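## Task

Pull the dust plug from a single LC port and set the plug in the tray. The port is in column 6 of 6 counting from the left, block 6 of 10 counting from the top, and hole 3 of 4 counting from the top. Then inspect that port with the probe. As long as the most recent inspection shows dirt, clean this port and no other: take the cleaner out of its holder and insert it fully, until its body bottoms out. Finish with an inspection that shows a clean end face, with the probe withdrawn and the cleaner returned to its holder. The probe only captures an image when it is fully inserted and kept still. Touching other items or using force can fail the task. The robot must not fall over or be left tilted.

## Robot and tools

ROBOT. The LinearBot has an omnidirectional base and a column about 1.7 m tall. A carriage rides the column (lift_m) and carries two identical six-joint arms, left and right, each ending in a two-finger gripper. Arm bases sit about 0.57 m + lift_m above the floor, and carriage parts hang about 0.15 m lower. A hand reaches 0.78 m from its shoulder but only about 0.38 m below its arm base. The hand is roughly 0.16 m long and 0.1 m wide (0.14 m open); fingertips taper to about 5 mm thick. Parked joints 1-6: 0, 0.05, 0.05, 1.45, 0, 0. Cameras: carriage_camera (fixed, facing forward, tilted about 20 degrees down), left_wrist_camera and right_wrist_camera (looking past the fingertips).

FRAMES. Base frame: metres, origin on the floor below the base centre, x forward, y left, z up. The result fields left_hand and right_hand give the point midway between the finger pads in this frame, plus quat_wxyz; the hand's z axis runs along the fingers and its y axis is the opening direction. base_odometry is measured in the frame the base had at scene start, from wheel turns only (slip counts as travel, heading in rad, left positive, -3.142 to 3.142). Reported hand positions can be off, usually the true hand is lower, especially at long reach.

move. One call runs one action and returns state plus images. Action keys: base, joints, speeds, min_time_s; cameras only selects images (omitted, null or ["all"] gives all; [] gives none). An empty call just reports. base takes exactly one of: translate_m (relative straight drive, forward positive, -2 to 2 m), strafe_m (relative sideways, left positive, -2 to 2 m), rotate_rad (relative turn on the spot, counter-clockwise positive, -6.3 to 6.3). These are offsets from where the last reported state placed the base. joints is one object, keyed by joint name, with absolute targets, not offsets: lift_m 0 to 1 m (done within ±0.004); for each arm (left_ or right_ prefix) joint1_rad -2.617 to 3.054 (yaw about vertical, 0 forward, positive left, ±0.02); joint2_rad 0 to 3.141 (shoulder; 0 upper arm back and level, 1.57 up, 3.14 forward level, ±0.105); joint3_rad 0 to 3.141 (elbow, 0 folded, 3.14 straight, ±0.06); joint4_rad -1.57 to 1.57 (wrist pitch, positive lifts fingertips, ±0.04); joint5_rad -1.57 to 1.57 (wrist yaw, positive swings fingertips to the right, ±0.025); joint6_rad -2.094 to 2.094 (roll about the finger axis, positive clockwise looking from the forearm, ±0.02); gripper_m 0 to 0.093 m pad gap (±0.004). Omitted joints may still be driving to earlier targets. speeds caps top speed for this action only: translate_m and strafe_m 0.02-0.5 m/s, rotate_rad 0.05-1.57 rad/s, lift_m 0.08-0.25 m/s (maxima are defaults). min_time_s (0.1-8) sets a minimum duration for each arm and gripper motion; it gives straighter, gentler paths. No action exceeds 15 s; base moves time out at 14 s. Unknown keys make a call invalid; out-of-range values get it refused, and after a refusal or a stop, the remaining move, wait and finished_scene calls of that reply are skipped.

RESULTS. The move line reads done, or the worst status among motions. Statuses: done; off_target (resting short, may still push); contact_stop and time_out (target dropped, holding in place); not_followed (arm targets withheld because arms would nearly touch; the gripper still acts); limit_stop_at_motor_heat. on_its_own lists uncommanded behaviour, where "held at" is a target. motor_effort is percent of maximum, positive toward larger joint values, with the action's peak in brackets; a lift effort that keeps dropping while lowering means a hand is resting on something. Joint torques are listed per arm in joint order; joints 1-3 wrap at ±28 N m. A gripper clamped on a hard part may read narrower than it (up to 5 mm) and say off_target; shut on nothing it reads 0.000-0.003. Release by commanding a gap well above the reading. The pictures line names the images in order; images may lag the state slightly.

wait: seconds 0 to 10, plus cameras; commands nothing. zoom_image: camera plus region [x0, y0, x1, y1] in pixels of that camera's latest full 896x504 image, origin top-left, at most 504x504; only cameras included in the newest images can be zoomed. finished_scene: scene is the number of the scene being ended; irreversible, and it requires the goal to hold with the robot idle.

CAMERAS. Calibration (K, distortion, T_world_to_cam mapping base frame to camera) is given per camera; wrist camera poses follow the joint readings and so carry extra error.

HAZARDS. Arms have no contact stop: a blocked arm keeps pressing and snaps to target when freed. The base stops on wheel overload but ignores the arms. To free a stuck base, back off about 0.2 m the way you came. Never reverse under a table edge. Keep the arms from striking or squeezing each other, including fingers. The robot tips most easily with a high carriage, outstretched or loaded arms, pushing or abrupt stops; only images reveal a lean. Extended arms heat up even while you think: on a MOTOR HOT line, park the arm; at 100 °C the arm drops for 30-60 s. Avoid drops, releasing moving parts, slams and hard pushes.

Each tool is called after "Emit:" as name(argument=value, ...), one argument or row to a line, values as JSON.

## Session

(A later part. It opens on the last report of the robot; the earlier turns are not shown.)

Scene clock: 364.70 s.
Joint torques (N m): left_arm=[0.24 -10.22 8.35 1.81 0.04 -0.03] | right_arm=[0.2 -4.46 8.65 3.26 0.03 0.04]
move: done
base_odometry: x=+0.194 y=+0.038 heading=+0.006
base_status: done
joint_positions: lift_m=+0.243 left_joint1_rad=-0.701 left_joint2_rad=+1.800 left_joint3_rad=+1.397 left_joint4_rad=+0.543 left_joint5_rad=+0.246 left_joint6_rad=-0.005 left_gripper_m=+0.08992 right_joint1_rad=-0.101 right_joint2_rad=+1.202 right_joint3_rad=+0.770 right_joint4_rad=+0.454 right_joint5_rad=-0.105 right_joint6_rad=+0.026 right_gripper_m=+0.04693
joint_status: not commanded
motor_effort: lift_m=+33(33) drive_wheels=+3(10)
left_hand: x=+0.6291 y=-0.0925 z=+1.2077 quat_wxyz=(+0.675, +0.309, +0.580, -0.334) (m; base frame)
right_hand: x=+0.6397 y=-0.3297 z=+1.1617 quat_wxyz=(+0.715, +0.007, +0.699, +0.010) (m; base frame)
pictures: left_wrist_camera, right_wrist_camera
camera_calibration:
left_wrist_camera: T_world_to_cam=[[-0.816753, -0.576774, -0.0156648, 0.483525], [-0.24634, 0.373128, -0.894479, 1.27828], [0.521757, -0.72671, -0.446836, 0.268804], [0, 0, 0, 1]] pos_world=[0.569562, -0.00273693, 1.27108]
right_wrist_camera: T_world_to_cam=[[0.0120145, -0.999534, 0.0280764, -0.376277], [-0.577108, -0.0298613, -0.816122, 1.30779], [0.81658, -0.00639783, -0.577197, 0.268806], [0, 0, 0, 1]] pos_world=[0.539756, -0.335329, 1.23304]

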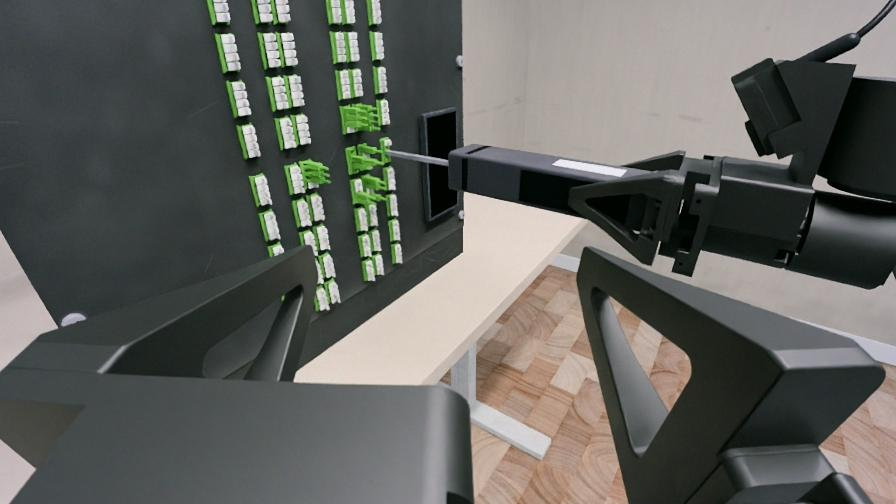

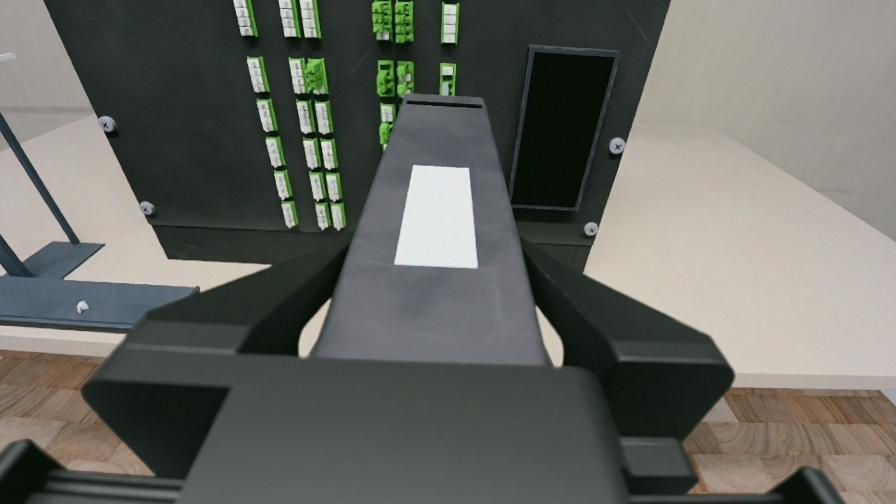

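Emit:
move(
  base={"translate_m": -0.003},
  speeds={"translate_m": 0.02},
  joints={"lift_m": 0.2416},
  cameras=["right_wrist_camera"],
)

Emit:
zoom_image(
  camera="right_wrist_camera",
  region=[430, 55, 466, 103],
)

Emit:
move(
  base={"translate_m": 0.004},
  speeds={"translate_m": 0.02},
  cameras=["left_wrist_camera", "right_wrist_camera"],
)

Emit:
zoom_image(
  camera="left_wrist_camera",
  region=[372, 136, 404, 172],
)

Emit:
zoom_image(
  camera="right_wrist_camera",
  region=[430, 55, 466, 103],
)

Scene clock: 370.73 s.
Joint torques (N m): left_arm=[0.25 -10.11 8.29 1.79 0.01 0.07] | right_arm=[0.21 -4.9 8.64 3.22 0.04 0.04]
move: done
base_odometry: x=+0.191 y=+0.038 heading=+0.006
base_status: done
joint_positions: lift_m=+0.242 left_joint1_rad=-0.702 left_joint2_rad=+1.800 left_joint3_rad=+1.397 left_joint4_rad=+0.543 left_joint5_rad=+0.246 left_joint6_rad=-0.005 left_gripper_m=+0.08992 right_joint1_rad=-0.101 right_joint2_rad=+1.207 right_joint3_rad=+0.770 right_joint4_rad=+0.457 right_joint5_rad=-0.105 right_joint6_rad=+0.026 right_gripper_m=+0.04693
joint_status: all done
motor_effort: lift_m=+34(35) drive_wheels=+0(5)
left_hand: x=+0.6287 y=-0.0928 z=+1.2067 quat_wxyz=(+0.675, +0.310, +0.580, -0.335) (m; base frame)
right_hand: x=+0.6407 y=-0.3298 z=+1.1594 quat_wxyz=(+0.714, +0.007, +0.700, +0.010) (m; base frame)
pictures: right_wrist_camera
camera_calibration:
right_wrist_camera: T_world_to_cam=[[0.0121732, -0.999538, 0.0278545, -0.376143], [-0.578687, -0.0297599, -0.815007, 1.3062], [0.815459, -0.0061978, -0.578782, 0.269184], [0, 0, 0, 1]] pos_world=[0.540952, -0.335428, 1.23084]

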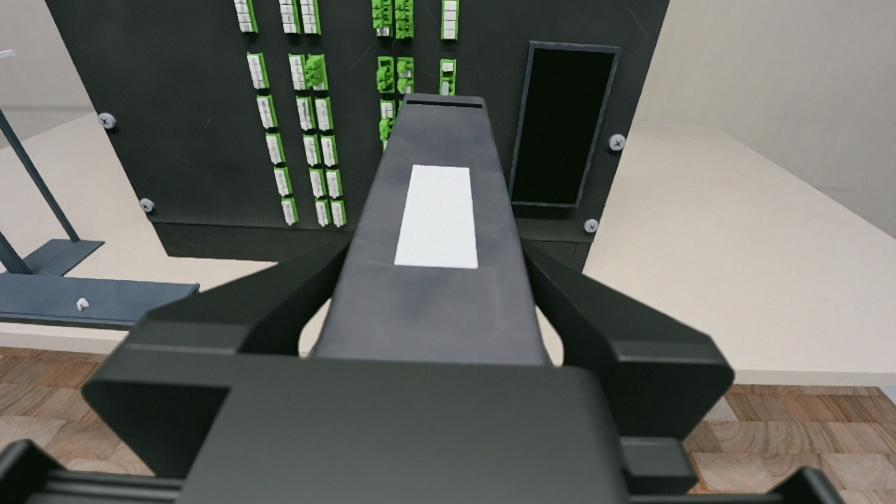

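Scaled by 10.500 from the camera's 896x504 image, which has a finer 1280x720 frame.

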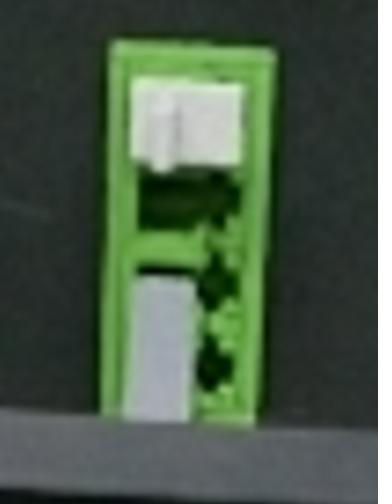

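Scene clock: 371.30 s.
Joint torques (N m): left_arm=[0.2 -10.13 8.35 1.8 0.03 -0.01] | right_arm=[0.2 -4.98 8.76 3.2 0.04 0.04]
move: done
base_odometry: x=+0.195 y=+0.038 heading=+0.006
base_status: done
joint_positions: lift_m=+0.242 left_joint1_rad=-0.701 left_joint2_rad=+1.800 left_joint3_rad=+1.397 left_joint4_rad=+0.543 left_joint5_rad=+0.246 left_joint6_rad=-0.005 left_gripper_m=+0.08992 right_joint1_rad=-0.101 right_joint2_rad=+1.207 right_joint3_rad=+0.770 right_joint4_rad=+0.458 right_joint5_rad=-0.105 right_joint6_rad=+0.026 right_gripper_m=+0.04693
joint_status: not commanded
motor_effort: lift_m=+34(34) drive_wheels=-1(8)
left_hand: x=+0.6292 y=-0.0924 z=+1.2067 quat_wxyz=(+0.675, +0.309, +0.580, -0.334) (m; base frame)
right_hand: x=+0.6407 y=-0.3298 z=+1.1597 quat_wxyz=(+0.715, +0.007, +0.699, +0.010) (m; base frame)
pictures: left_wrist_camera, right_wrist_camera
camera_calibration:
left_wrist_camera: T_world_to_cam=[[-0.816753, -0.576774, -0.0156648, 0.483648], [-0.24634, 0.373128, -0.894479, 1.27738], [0.521757, -0.72671, -0.446836, 0.268378], [0, 0, 0, 1]] pos_world=[0.569662, -0.00263693, 1.27008]
right_wrist_camera: T_world_to_cam=[[0.0121182, -0.999534, 0.0280056, -0.376303], [-0.577807, -0.029858, -0.815627, 1.30656], [0.816083, -0.00629787, -0.5779, 0.267921], [0, 0, 0, 1]] pos_world=[0.540854, -0.335429, 1.23104]

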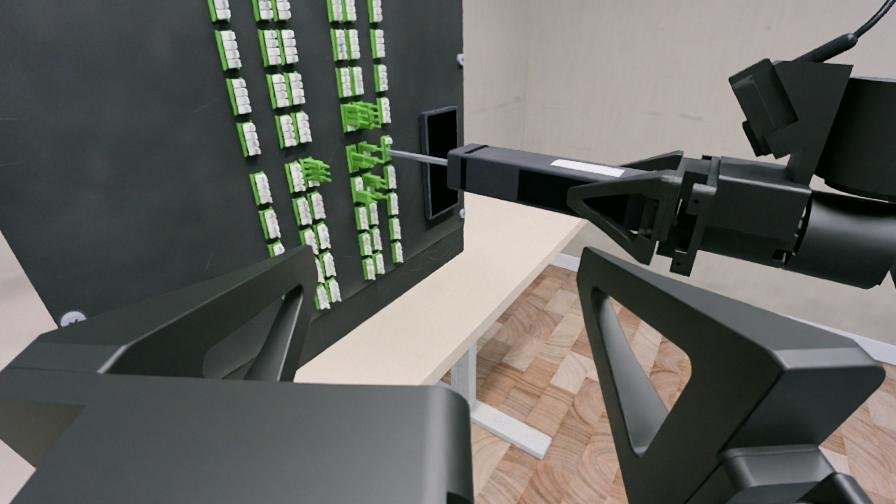

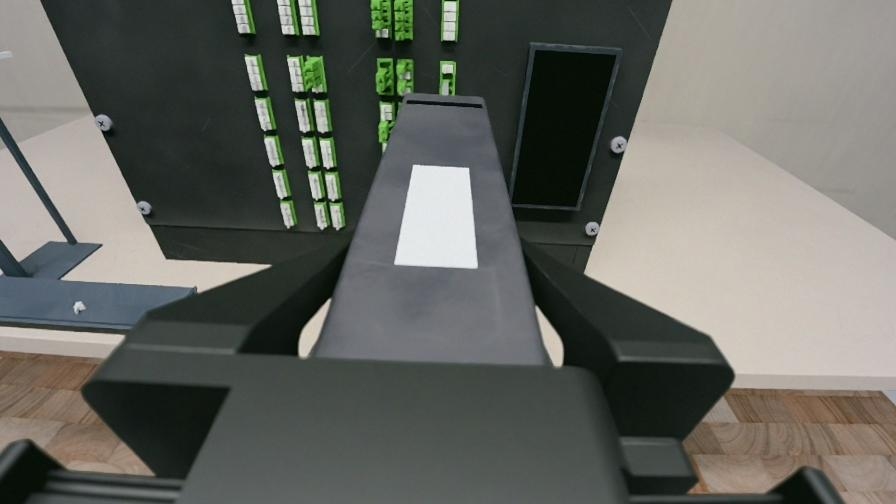

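Scaled by 14.000 from the camera's 896x504 image, which has a finer 1280x720 frame.

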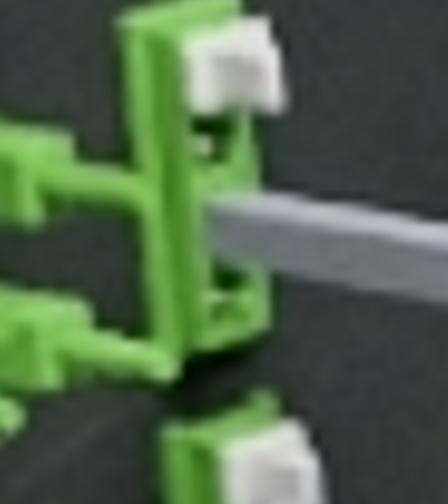

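Scaled by 10.500 from the camera's 896x504 image, which has a finer 1280x720 frame.

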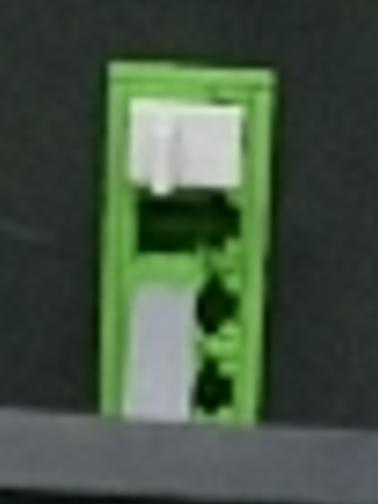

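Emit:
move(
  base={"translate_m": 0.003},
  speeds={"translate_m": 0.02},
  cameras=["left_wrist_camera", "right_wrist_camera"],
)

Emit:
zoom_image(
  camera="left_wrist_camera",
  region=[372, 136, 404, 172],
)

Emit:
zoom_image(
  camera="right_wrist_camera",
  region=[430, 55, 466, 103],
)

Scene clock: 376.50 s.
Joint torques (N m): left_arm=[0.12 -10.37 8.21 1.73 0.01 0.03] | right_arm=[0.21 -5.05 8.76 3.19 0.03 0.04]
move: done
base_odometry: x=+0.198 y=+0.038 heading=+0.006
base_status: done
joint_positions: lift_m=+0.242 left_joint1_rad=-0.700 left_joint2_rad=+1.800 left_joint3_rad=+1.397 left_joint4_rad=+0.544 left_joint5_rad=+0.246 left_joint6_rad=-0.005 left_gripper_m=+0.08992 right_joint1_rad=-0.101 right_joint2_rad=+1.208 right_joint3_rad=+0.770 right_joint4_rad=+0.459 right_joint5_rad=-0.104 right_joint6_rad=+0.026 right_gripper_m=+0.04693
joint_status: not commanded
motor_effort: lift_m=+34(34) drive_wheels=-1(7)
left_hand: x=+0.6296 y=-0.0919 z=+1.2068 quat_wxyz=(+0.676, +0.309, +0.580, -0.334) (m; base frame)
right_hand: x=+0.6409 y=-0.3299 z=+1.1597 quat_wxyz=(+0.715, +0.007, +0.699, +0.010) (m; base frame)
pictures: left_wrist_camera, right_wrist_camera
camera_calibration:
left_wrist_camera: T_world_to_cam=[[-0.816125, -0.57766, -0.0157927, 0.483925], [-0.246482, 0.37269, -0.894622, 1.27756], [0.522673, -0.726231, -0.446544, 0.267626], [0, 0, 0, 1]] pos_world=[0.569958, -0.00223222, 1.27008]
right_wrist_camera: T_world_to_cam=[[0.0117457, -0.999538, 0.0280234, -0.376223], [-0.577456, -0.0296601, -0.815883, 1.30673], [0.816338, -0.00659909, -0.577537, 0.267096], [0, 0, 0, 1]] pos_world=[0.540954, -0.335529, 1.23094]

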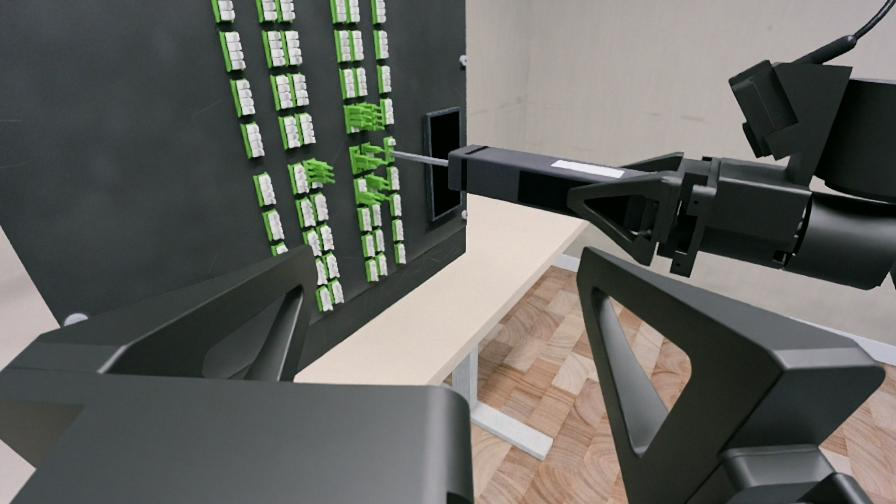

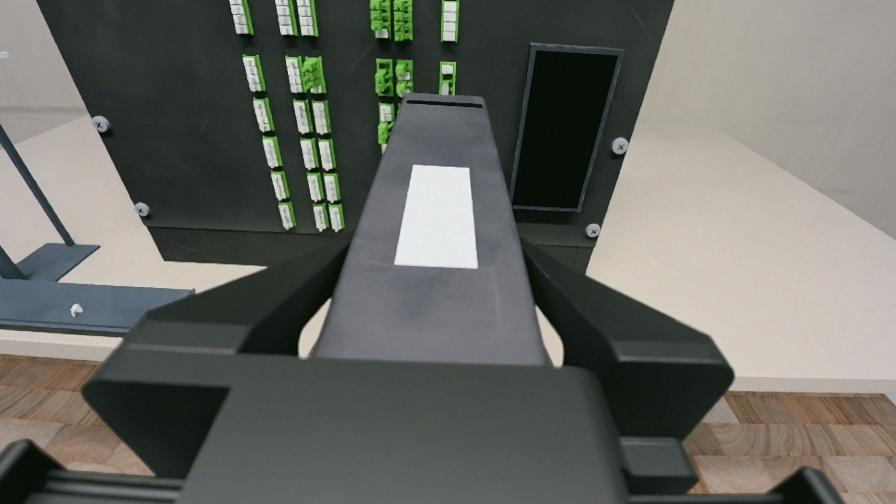

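Scaled by 14.000 from the camera's 896x504 image, which has a finer 1280x720 frame.

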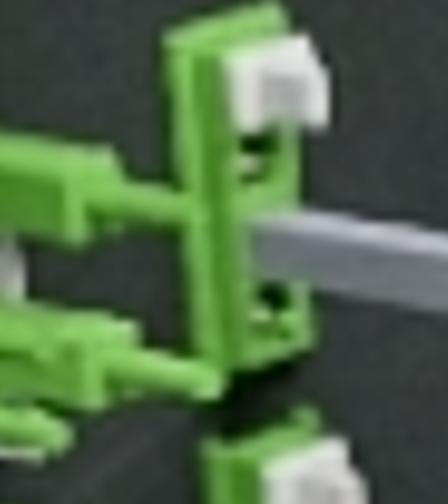

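Scaled by 10.500 from the camera's 896x504 image, which has a finer 1280x720 frame.

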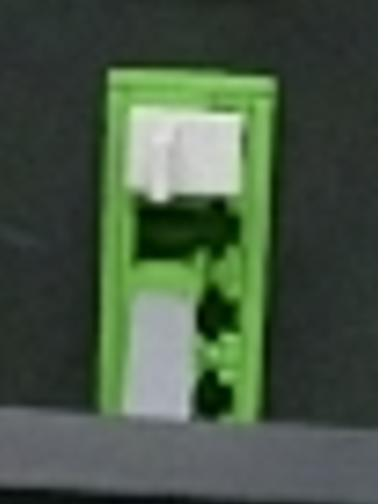

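Emit:
move(
  base={"translate_m": 0.004},
  speeds={"translate_m": 0.02},
  cameras=[],
)

Emit:
move(
  base={"translate_m": 0.003},
  speeds={"translate_m": 0.02},
  cameras=["left_wrist_camera", "right_wrist_camera"],
)

Emit:
zoom_image(
  camera="left_wrist_camera",
  region=[372, 126, 444, 190],
)

Emit:
zoom_image(
  camera="right_wrist_camera",
  region=[430, 55, 466, 103],
)

Scene clock: 383.00 s.
Joint torques (N m): left_arm=[-0.02 -10.19 8.35 1.79 0.04 0.02] | right_arm=[0.21 -4.67 8.75 3.22 0.02 0.04]
move: done
base_odometry: x=+0.202 y=+0.038 heading=+0.007
base_status: done
joint_positions: lift_m=+0.242 left_joint1_rad=-0.700 left_joint2_rad=+1.800 left_joint3_rad=+1.397 left_joint4_rad=+0.544 left_joint5_rad=+0.246 left_joint6_rad=-0.005 left_gripper_m=+0.08992 right_joint1_rad=-0.101 right_joint2_rad=+1.204 right_joint3_rad=+0.770 right_joint4_rad=+0.456 right_joint5_rad=-0.104 right_joint6_rad=+0.026 right_gripper_m=+0.04693
joint_status: not commanded
motor_effort: lift_m=+34(34) drive_wheels=+4(11)
left_hand: x=+0.6296 y=-0.0919 z=+1.2068 quat_wxyz=(+0.676, +0.309, +0.580, -0.334) (m; base frame)
right_hand: x=+0.6401 y=-0.3299 z=+1.1604 quat_wxyz=(+0.715, +0.007, +0.699, +0.009) (m; base frame)
pictures: none
No camera images: "cameras" was empty.

Scene clock: 383.60 s.
Joint torques (N m): left_arm=[-0.08 -10.26 8.31 1.79 0 0] | right_arm=[0.21 -3.97 8.79 3.32 0.01 0.04]
move: done
base_odometry: x=+0.205 y=+0.038 heading=+0.007
base_status: done
joint_positions: lift_m=+0.242 left_joint1_rad=-0.699 left_joint2_rad=+1.800 left_joint3_rad=+1.397 left_joint4_rad=+0.544 left_joint5_rad=+0.246 left_joint6_rad=-0.005 left_gripper_m=+0.08992 right_joint1_rad=-0.101 right_joint2_rad=+1.197 right_joint3_rad=+0.769 right_joint4_rad=+0.448 right_joint5_rad=-0.102 right_joint6_rad=+0.026 right_gripper_m=+0.04693
joint_status: not commanded
motor_effort: lift_m=+34(34) drive_wheels=+3(12)
left_hand: x=+0.6301 y=-0.0914 z=+1.2069 quat_wxyz=(+0.676, +0.308, +0.580, -0.334) (m; base frame)
right_hand: x=+0.6387 y=-0.3301 z=+1.1608 quat_wxyz=(+0.714, +0.008, +0.700, +0.009) (m; base frame)
pictures: left_wrist_camera, right_wrist_camera
camera_calibration:
left_wrist_camera: T_world_to_cam=[[-0.815432, -0.578635, -0.015882, 0.484199], [-0.246677, 0.372185, -0.894779, 1.27791], [0.523661, -0.725714, -0.446227, 0.266794], [0, 0, 0, 1]] pos_world=[0.570352, -0.00182702, 1.27018]
right_wrist_camera: T_world_to_cam=[[0.00903621, -0.999574, 0.0277605, -0.374359], [-0.578808, -0.0278666, -0.814988, 1.3068], [0.815414, -0.00870359, -0.578813, 0.270936], [0, 0, 0, 1]] pos_world=[0.538841, -0.335426, 1.23224]

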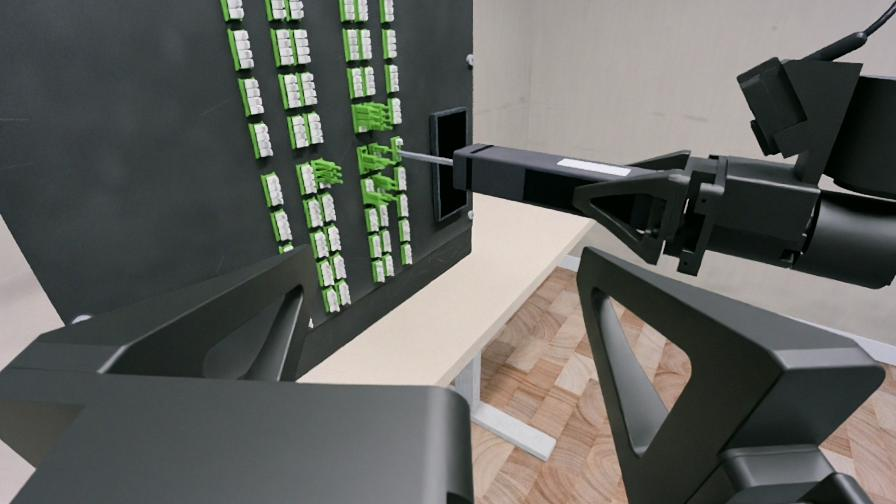

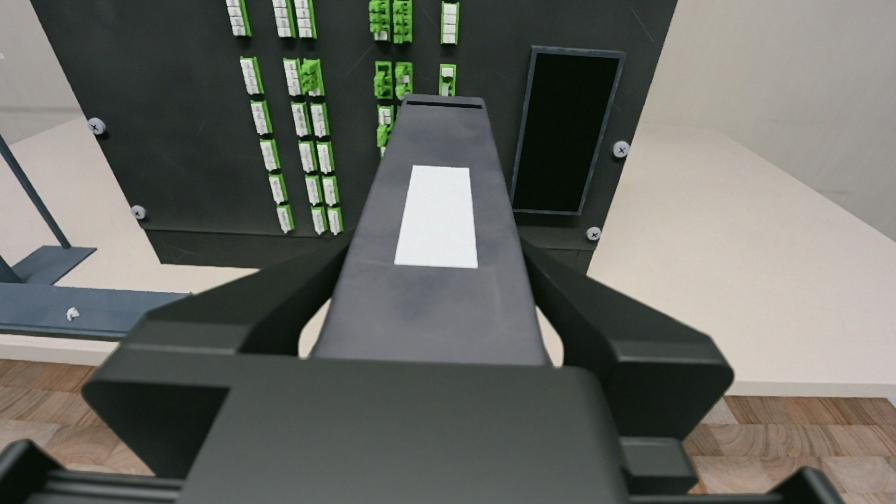

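Scaled by 7.000 from the camera's 896x504 image, which has a finer 1280x720 frame.

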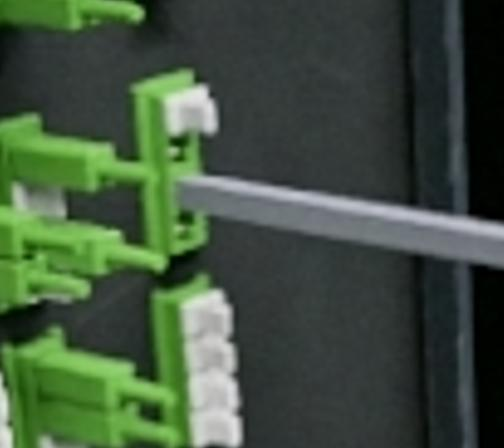

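Scaled by 10.500 from the camera's 896x504 image, which has a finer 1280x720 frame.

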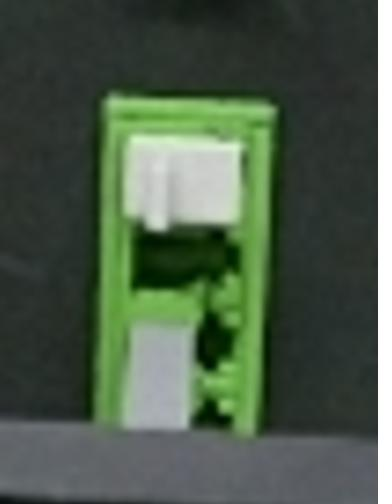

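Emit:
move(
  base={"translate_m": 0.004},
  speeds={"translate_m": 0.02},
  cameras=[],
)

Emit:
wait(
  seconds=1,
  cameras=["left_wrist_camera", "right_wrist_camera"],
)

Emit:
zoom_image(
  camera="left_wrist_camera",
  region=[372, 126, 444, 190],
)

Emit:
zoom_image(
  camera="right_wrist_camera",
  region=[430, 55, 466, 103],
)

Scene clock: 388.00 s.
Joint torques (N m): left_arm=[-0.12 -10.1 8.24 1.76 -0.01 -0.03] | right_arm=[0.2 -3.06 9.01 3.43 -0.01 0.04]
move: done
base_odometry: x=+0.208 y=+0.039 heading=+0.008
base_status: done
joint_positions: lift_m=+0.242 left_joint1_rad=-0.698 left_joint2_rad=+1.800 left_joint3_rad=+1.397 left_joint4_rad=+0.544 left_joint5_rad=+0.246 left_joint6_rad=-0.005 left_gripper_m=+0.08992 right_joint1_rad=-0.101 right_joint2_rad=+1.186 right_joint3_rad=+0.768 right_joint4_rad=+0.438 right_joint5_rad=-0.100 right_joint6_rad=+0.026 right_gripper_m=+0.04693
joint_status: not commanded
motor_effort: lift_m=+34(34) drive_wheels=+5(12)
left_hand: x=+0.6302 y=-0.0913 z=+1.2068 quat_wxyz=(+0.676, +0.308, +0.580, -0.334) (m; base frame)
right_hand: x=+0.6365 y=-0.3301 z=+1.1618 quat_wxyz=(+0.714, +0.009, +0.700, +0.008) (m; base frame)
pictures: none
No camera images: "cameras" was empty.

Scene clock: 389.00 s.
Joint torques (N m): left_arm=[-0.21 -10.21 8.49 1.81 -0.02 -0.02] | right_arm=[0.2 -3.08 8.96 3.43 -0.01 0.04]
base_odometry: x=+0.208 y=+0.039 heading=+0.008
base_status: done
joint_positions: lift_m=+0.242 left_joint1_rad=-0.698 left_joint2_rad=+1.800 left_joint3_rad=+1.397 left_joint4_rad=+0.544 left_joint5_rad=+0.246 left_joint6_rad=-0.005 left_gripper_m=+0.08992 right_joint1_rad=-0.101 right_joint2_rad=+1.186 right_joint3_rad=+0.768 right_joint4_rad=+0.438 right_joint5_rad=-0.100 right_joint6_rad=+0.026 right_gripper_m=+0.04693
joint_status: not commanded
motor_effort: lift_m=+33(34) drive_wheels=+5(12)
left_hand: x=+0.6302 y=-0.0913 z=+1.2068 quat_wxyz=(+0.676, +0.308, +0.580, -0.334) (m; base frame)
right_hand: x=+0.6365 y=-0.3301 z=+1.1618 quat_wxyz=(+0.714, +0.009, +0.700, +0.008) (m; base frame)
wait: 1.00 s; at rest by 0.27 s
pictures: left_wrist_camera, right_wrist_camera
camera_calibration:
left_wrist_camera: T_world_to_cam=[[-0.815235, -0.578916, -0.0157575, 0.484066], [-0.247077, 0.372287, -0.894626, 1.27784], [0.523779, -0.725437, -0.446538, 0.267099], [0, 0, 0, 1]] pos_world=[0.570451, -0.0017258, 1.27008]
right_wrist_camera: T_world_to_cam=[[0.00791735, -0.999585, 0.0277077, -0.373608], [-0.579419, -0.0271688, -0.814577, 1.30653], [0.814991, -0.00960507, -0.579393, 0.273932], [0, 0, 0, 1]] pos_world=[0.536736, -0.335324, 1.23334]

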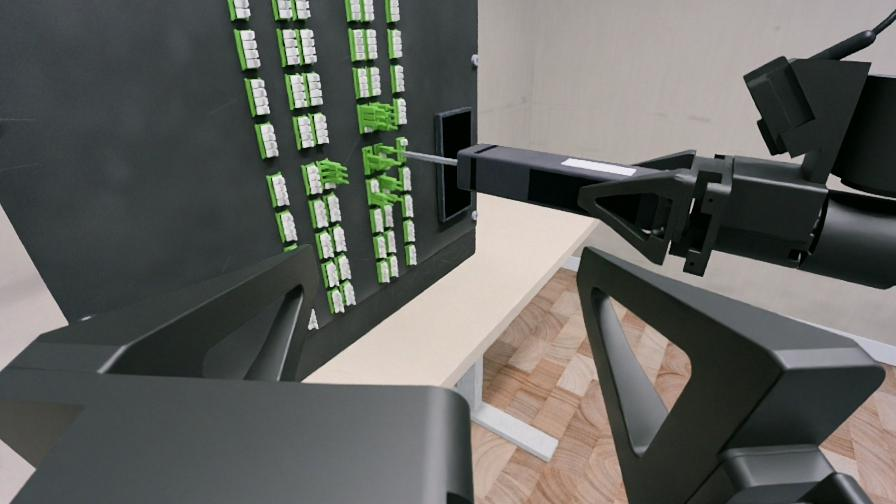

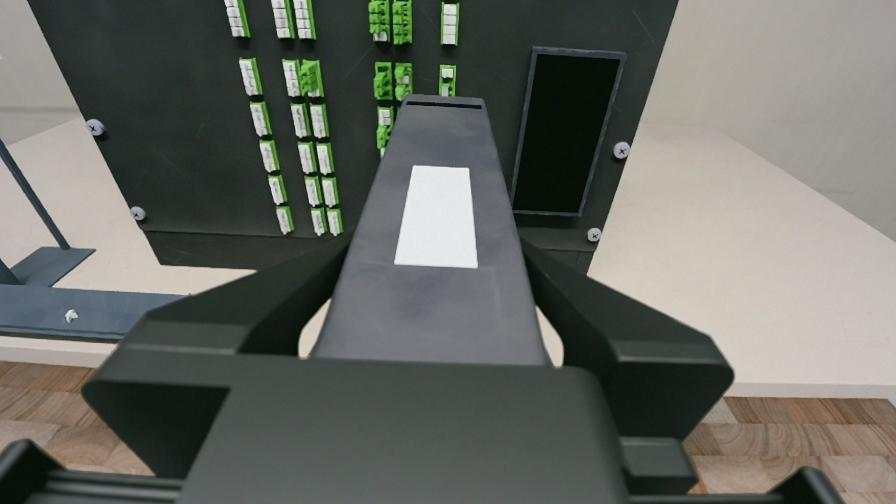

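Scaled by 7.000 from the camera's 896x504 image, which has a finer 1280x720 frame.

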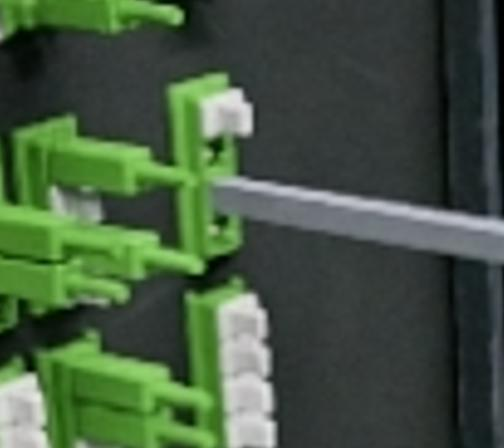

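Scaled by 10.500 from the camera's 896x504 image, which has a finer 1280x720 frame.

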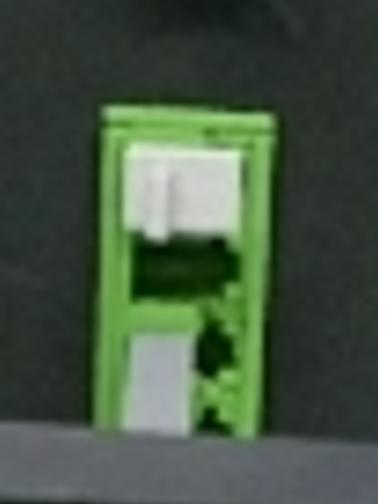

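Emit:
move(
  base={"translate_m": 0.004},
  speeds={"translate_m": 0.02},
  cameras=[],
)

Emit:
wait(
  seconds=1.5,
  cameras=["left_wrist_camera", "right_wrist_camera"],
)

Emit:
zoom_image(
  camera="right_wrist_camera",
  region=[430, 55, 466, 103],
)

Scene clock: 393.73 s.
Joint torques (N m): left_arm=[-0.06 -10.25 8.31 1.79 0.05 0.03] | right_arm=[0.23 -2.18 9.21 3.52 -0.02 0.04]
move: done
base_odometry: x=+0.212 y=+0.039 heading=+0.008
base_status: done
joint_positions: lift_m=+0.242 left_joint1_rad=-0.698 left_joint2_rad=+1.800 left_joint3_rad=+1.397 left_joint4_rad=+0.544 left_joint5_rad=+0.246 left_joint6_rad=-0.005 left_gripper_m=+0.08992 right_joint1_rad=-0.101 right_joint2_rad=+1.176 right_joint3_rad=+0.765 right_joint4_rad=+0.429 right_joint5_rad=-0.099 right_joint6_rad=+0.026 right_gripper_m=+0.04693
joint_status: not commanded
motor_effort: lift_m=+34(34) drive_wheels=+5(13)
left_hand: x=+0.6304 y=-0.0911 z=+1.2068 quat_wxyz=(+0.676, +0.308, +0.581, -0.333) (m; base frame)
right_hand: x=+0.6344 y=-0.3302 z=+1.1621 quat_wxyz=(+0.713, +0.009, +0.701, +0.008) (m; base frame)
pictures: none
No camera images: "cameras" was empty.

Scene clock: 395.23 s.
Joint torques (N m): left_arm=[0.02 -10.35 8.21 1.8 -0.01 0.02] | right_arm=[0.23 -2.15 9.21 3.52 -0.02 0.04]
base_odometry: x=+0.212 y=+0.039 heading=+0.008
base_status: done
joint_positions: lift_m=+0.242 left_joint1_rad=-0.698 left_joint2_rad=+1.800 left_joint3_rad=+1.397 left_joint4_rad=+0.544 left_joint5_rad=+0.246 left_joint6_rad=-0.005 left_gripper_m=+0.08992 right_joint1_rad=-0.101 right_joint2_rad=+1.176 right_joint3_rad=+0.765 right_joint4_rad=+0.429 right_joint5_rad=-0.099 right_joint6_rad=+0.026 right_gripper_m=+0.04693
joint_status: not commanded
motor_effort: lift_m=+33(34) drive_wheels=+5(13)
left_hand: x=+0.6304 y=-0.0911 z=+1.2068 quat_wxyz=(+0.676, +0.308, +0.581, -0.333) (m; base frame)
right_hand: x=+0.6344 y=-0.3302 z=+1.1621 quat_wxyz=(+0.713, +0.009, +0.701, +0.008) (m; base frame)
wait: 1.50 s; at rest by 0.27 s
pictures: left_wrist_camera, right_wrist_camera
camera_calibration:
left_wrist_camera: T_world_to_cam=[[-0.814992, -0.579259, -0.0157218, 0.484078], [-0.247255, 0.372158, -0.894631, 1.27789], [0.524074, -0.725229, -0.44653, 0.267016], [0, 0, 0, 1]] pos_world=[0.570549, -0.00152403, 1.27008]
right_wrist_camera: T_world_to_cam=[[0.00643448, -0.999603, 0.0274413, -0.372488], [-0.581009, -0.0260718, -0.813479, 1.30564], [0.813872, -0.0107093, -0.580946, 0.278004], [0, 0, 0, 1]] pos_world=[0.534726, -0.335322, 1.23384]

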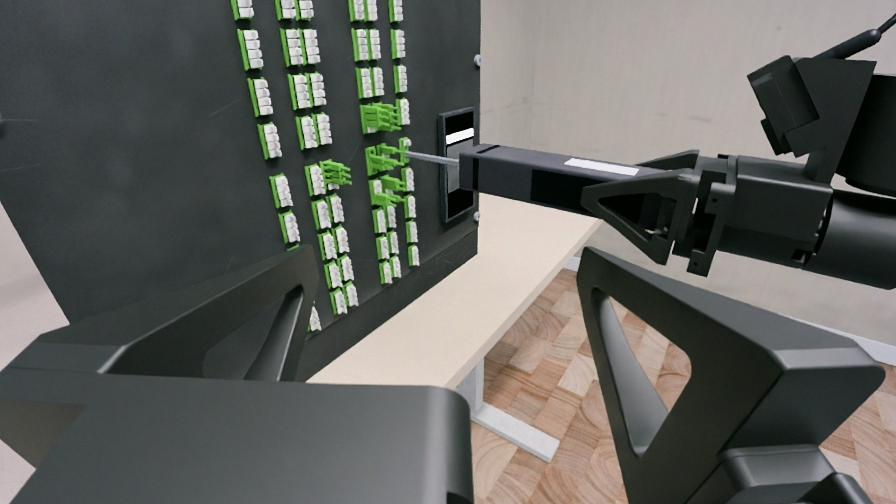

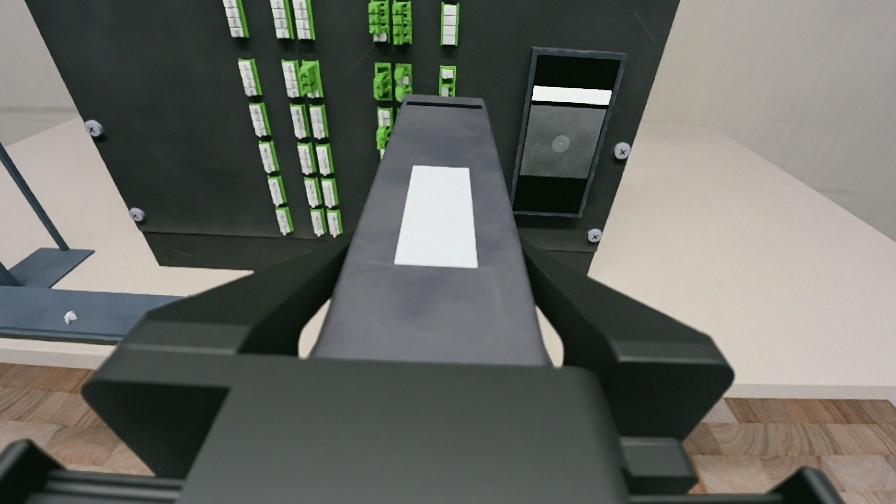

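Scaled by 10.500 from the camera's 896x504 image, which has a finer 1280x720 frame.

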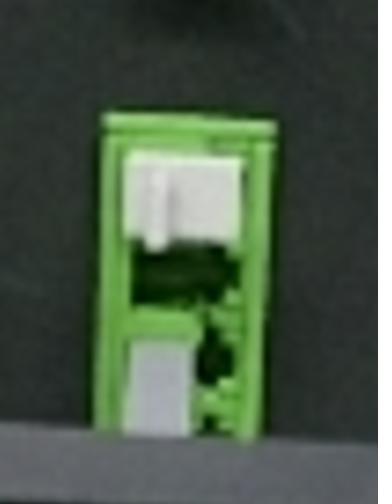

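The screen lit up. Zoom.

Emit:
zoom_image(
  camera="right_wrist_camera",
  region=[510, 40, 640, 220],
)

Scaled by 2.800 from the camera's 896x504 image, which has a finer 1280x720 frame.

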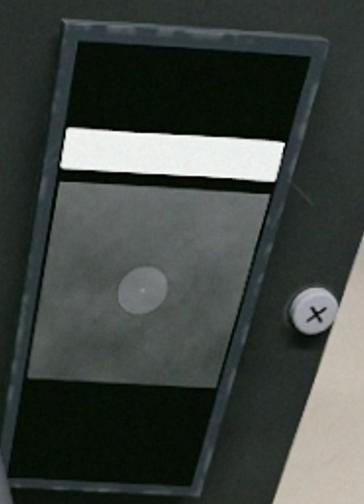

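Emit:
zoom_image(
  camera="right_wrist_camera",
  region=[520, 80, 620, 112],
)

Emit:
zoom_image(
  camera="right_wrist_camera",
  region=[535, 120, 585, 170],
)

Scaled by 5.040 from the camera's 896x504 image, which has a finer 1280x720 frame.

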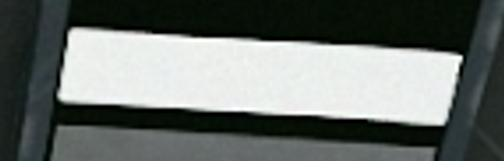

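Scaled by 10.080 from the camera's 896x504 image, which has a finer 1280x720 frame.

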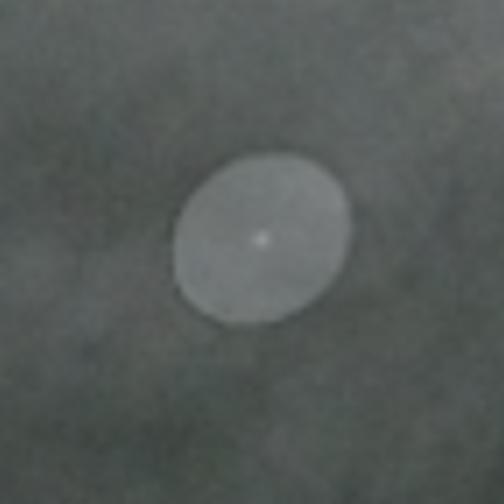

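Emit:
wait(
  seconds=3,
)

Emit:
zoom_image(
  camera="right_wrist_camera",
  region=[510, 80, 620, 190],
)

Emit:
zoom_image(
  camera="carriage_camera",
  region=[480, 100, 680, 300],
)

Emit:
zoom_image(
  camera="left_wrist_camera",
  region=[380, 100, 520, 240],
)

Scene clock: 411.70 s.
Joint torques (N m): left_arm=[-0.2 -10.17 8.21 1.78 0 0.01] | right_arm=[0.23 -2.17 9.21 3.52 -0.02 0.04]
MOTOR HOT: joint 4 (wrist pitch) of the right arm reports 79 °C; the controller stops that arm at 100 °C. To cool a motor, set the load down, stop pushing, or move to a pose that needs little force.
base_odometry: x=+0.212 y=+0.039 heading=+0.008
base_status: done
joint_positions: lift_m=+0.242 left_joint1_rad=-0.698 left_joint2_rad=+1.800 left_joint3_rad=+1.397 left_joint4_rad=+0.544 left_joint5_rad=+0.246 left_joint6_rad=-0.005 left_gripper_m=+0.08992 right_joint1_rad=-0.101 right_joint2_rad=+1.176 right_joint3_rad=+0.765 right_joint4_rad=+0.429 right_joint5_rad=-0.099 right_joint6_rad=+0.026 right_gripper_m=+0.04693
joint_status: not commanded
motor_effort: lift_m=+33(34) drive_wheels=+5(13)
left_hand: x=+0.6304 y=-0.0911 z=+1.2068 quat_wxyz=(+0.676, +0.308, +0.581, -0.333) (m; base frame)
right_hand: x=+0.6344 y=-0.3302 z=+1.1621 quat_wxyz=(+0.713, +0.009, +0.701, +0.008) (m; base frame)
wait: 3.00 s; at rest from the start
pictures: carriage_camera, left_wrist_camera, right_wrist_camera
camera_calibration:
carriage_camera: T_world_to_cam=[[0.0471794, -0.998877, 0.00432653, -0.0143264], [-0.351189, -0.020642, -0.936077, 1.23033], [0.935115, 0.0426441, -0.351769, 0.305383], [0, 0, 0, 1]] pos_world=[0.147185, -0.00193668, 1.25917]
left_wrist_camera: T_world_to_cam=[[-0.814992, -0.579259, -0.0157218, 0.484078], [-0.247255, 0.372158, -0.894631, 1.27789], [0.524074, -0.725229, -0.44653, 0.267016], [0, 0, 0, 1]] pos_world=[0.570549, -0.00152403, 1.27008]
right_wrist_camera: T_world_to_cam=[[0.00643448, -0.999603, 0.0274413, -0.372488], [-0.581009, -0.0260718, -0.813479, 1.30564], [0.813872, -0.0107093, -0.580946, 0.278004], [0, 0, 0, 1]] pos_world=[0.534726, -0.335322, 1.23384]

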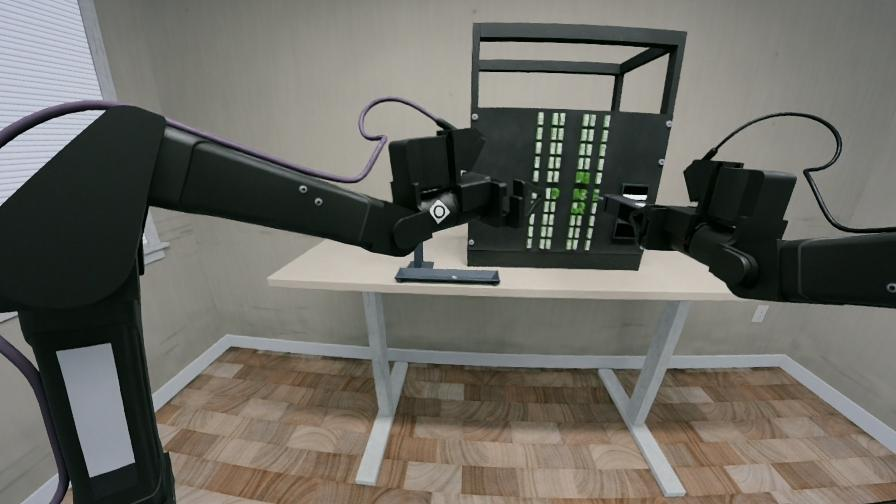

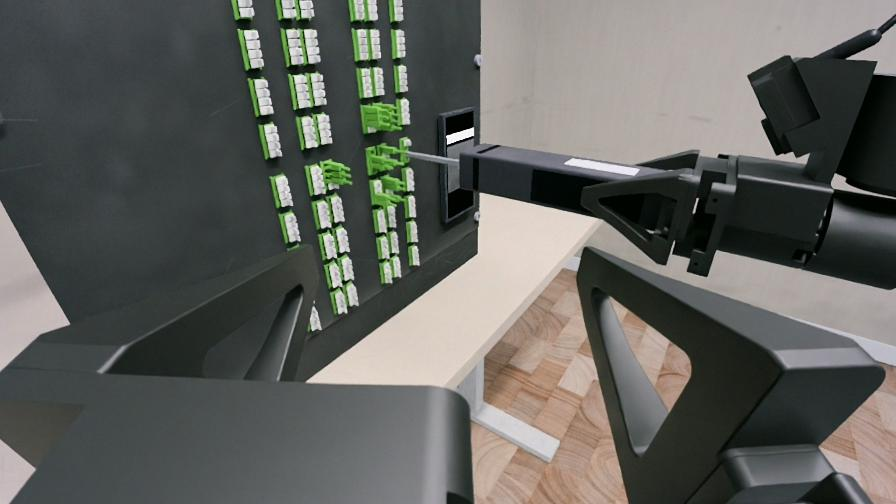

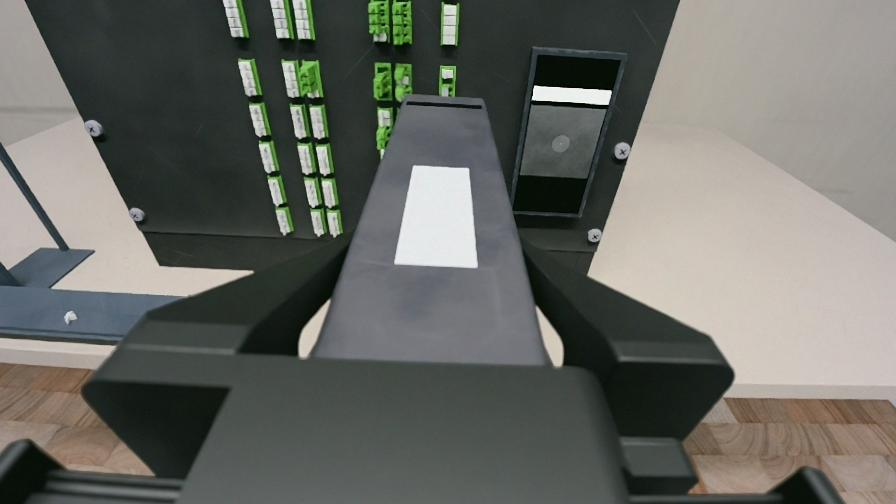

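Scaled by 4.582 from the camera's 896x504 image, which has a finer 1280x720 frame.

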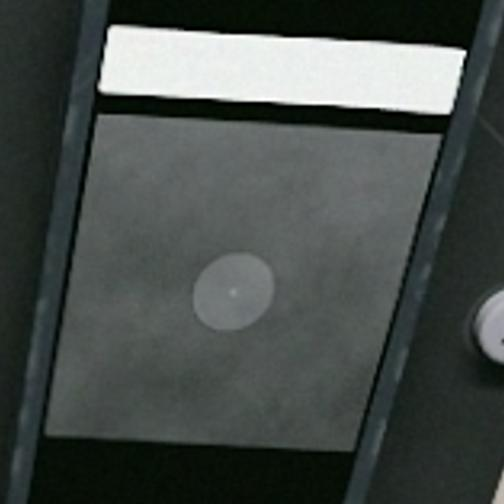

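Scaled by 2.520 from the camera's 896x504 image, which has a finer 1280x720 frame.

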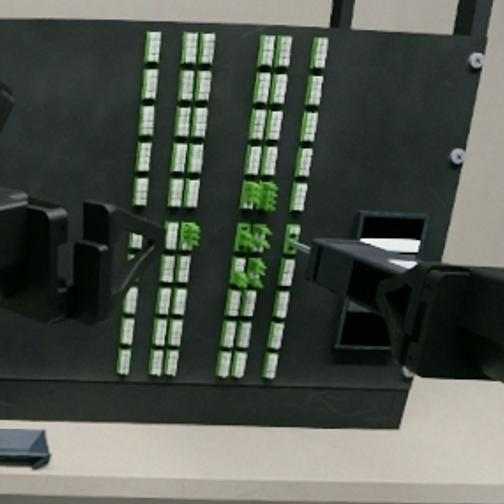

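Scaled by 3.600 from the camera's 896x504 image, which has a finer 1280x720 frame.

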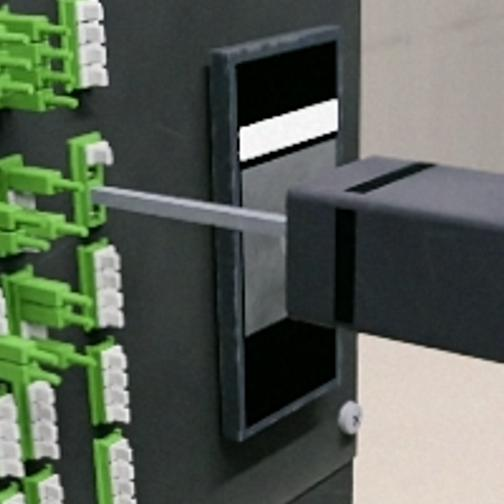

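Emit:
move(
  base={"translate_m": -0.06},
  speeds={"translate_m": 0.04},
  cameras=["left_wrist_camera", "right_wrist_camera"],
)

Emit:
zoom_image(
  camera="right_wrist_camera",
  region=[380, 0, 640, 220],
)

Emit:
zoom_image(
  camera="left_wrist_camera",
  region=[200, 0, 500, 280],
)

Scene clock: 416.73 s.
Joint torques (N m): left_arm=[0.18 -10.09 8.24 1.79 0.02 0.01] | right_arm=[-0.32 -6.35 7.64 3.04 -0.08 0.08]
move: done
MOTOR HOT: still on. Joint 4 (wrist pitch) of the right arm reports 79 °C.
base_odometry: x=+0.152 y=+0.038 heading=+0.008
base_status: done
joint_positions: lift_m=+0.242 left_joint1_rad=-0.701 left_joint2_rad=+1.800 left_joint3_rad=+1.397 left_joint4_rad=+0.544 left_joint5_rad=+0.246 left_joint6_rad=-0.005 left_gripper_m=+0.08992 right_joint1_rad=-0.095 right_joint2_rad=+1.222 right_joint3_rad=+0.784 right_joint4_rad=+0.473 right_joint5_rad=-0.092 right_joint6_rad=+0.023 right_gripper_m=+0.04693
joint_status: not commanded
on_its_own: right_joint4_rad moved +0.044 toward your old target +0.545
motor_effort: lift_m=+34(34) drive_wheels=-4(13)
left_hand: x=+0.6293 y=-0.0922 z=+1.2069 quat_wxyz=(+0.676, +0.309, +0.580, -0.334) (m; base frame)
right_hand: x=+0.6444 y=-0.3297 z=+1.1643 quat_wxyz=(+0.720, +0.008, +0.694, +0.006) (m; base frame)
pictures: left_wrist_camera, right_wrist_camera
camera_calibration:
left_wrist_camera: T_world_to_cam=[[-0.816544, -0.577065, -0.0158814, 0.484001], [-0.245968, 0.372668, -0.894773, 1.27758], [0.522261, -0.726714, -0.44624, 0.267474], [0, 0, 0, 1]] pos_world=[0.56976, -0.00243503, 1.27018]
right_wrist_camera: T_world_to_cam=[[0.00510954, -0.99947, 0.0321436, -0.376707], [-0.566446, -0.0293825, -0.823575, 1.31451], [0.824083, -0.0139995, -0.566296, 0.246398], [0, 0, 0, 1]] pos_world=[0.543471, -0.334434, 1.23424]

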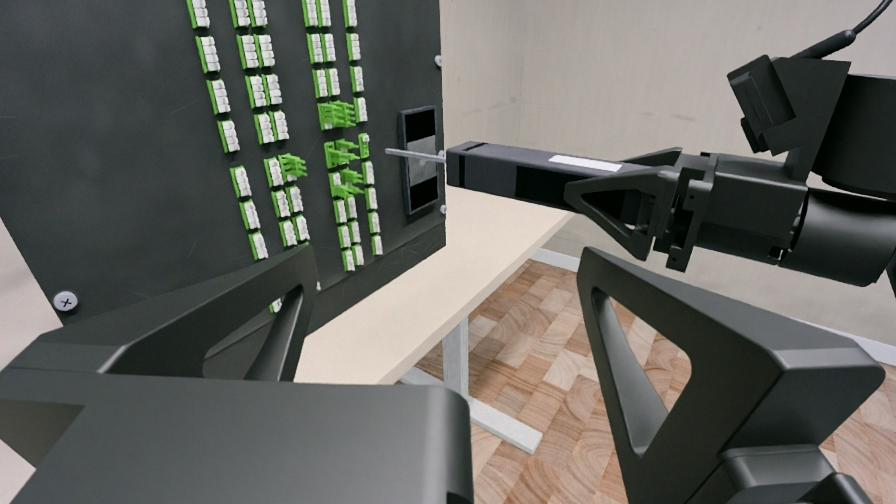

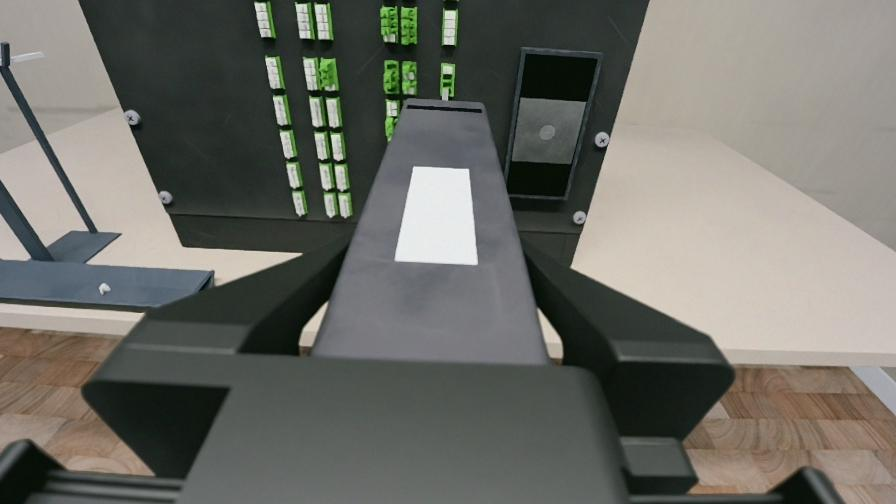

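Scaled by 1.938 from the camera's 896x504 image, which has a finer 1280x720 frame.

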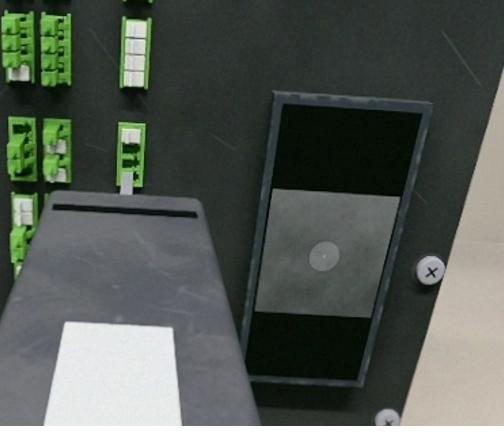

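Scaled by 1.680 from the camera's 896x504 image, which has a finer 1280x720 frame.

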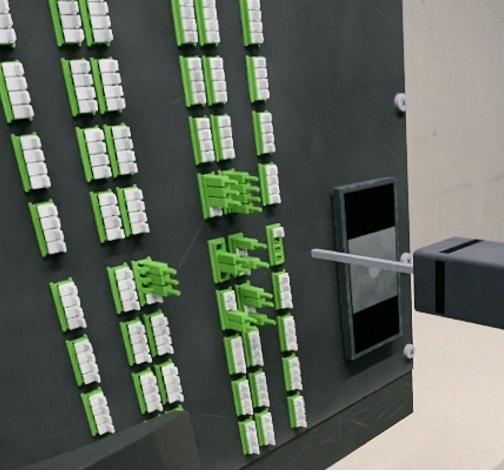

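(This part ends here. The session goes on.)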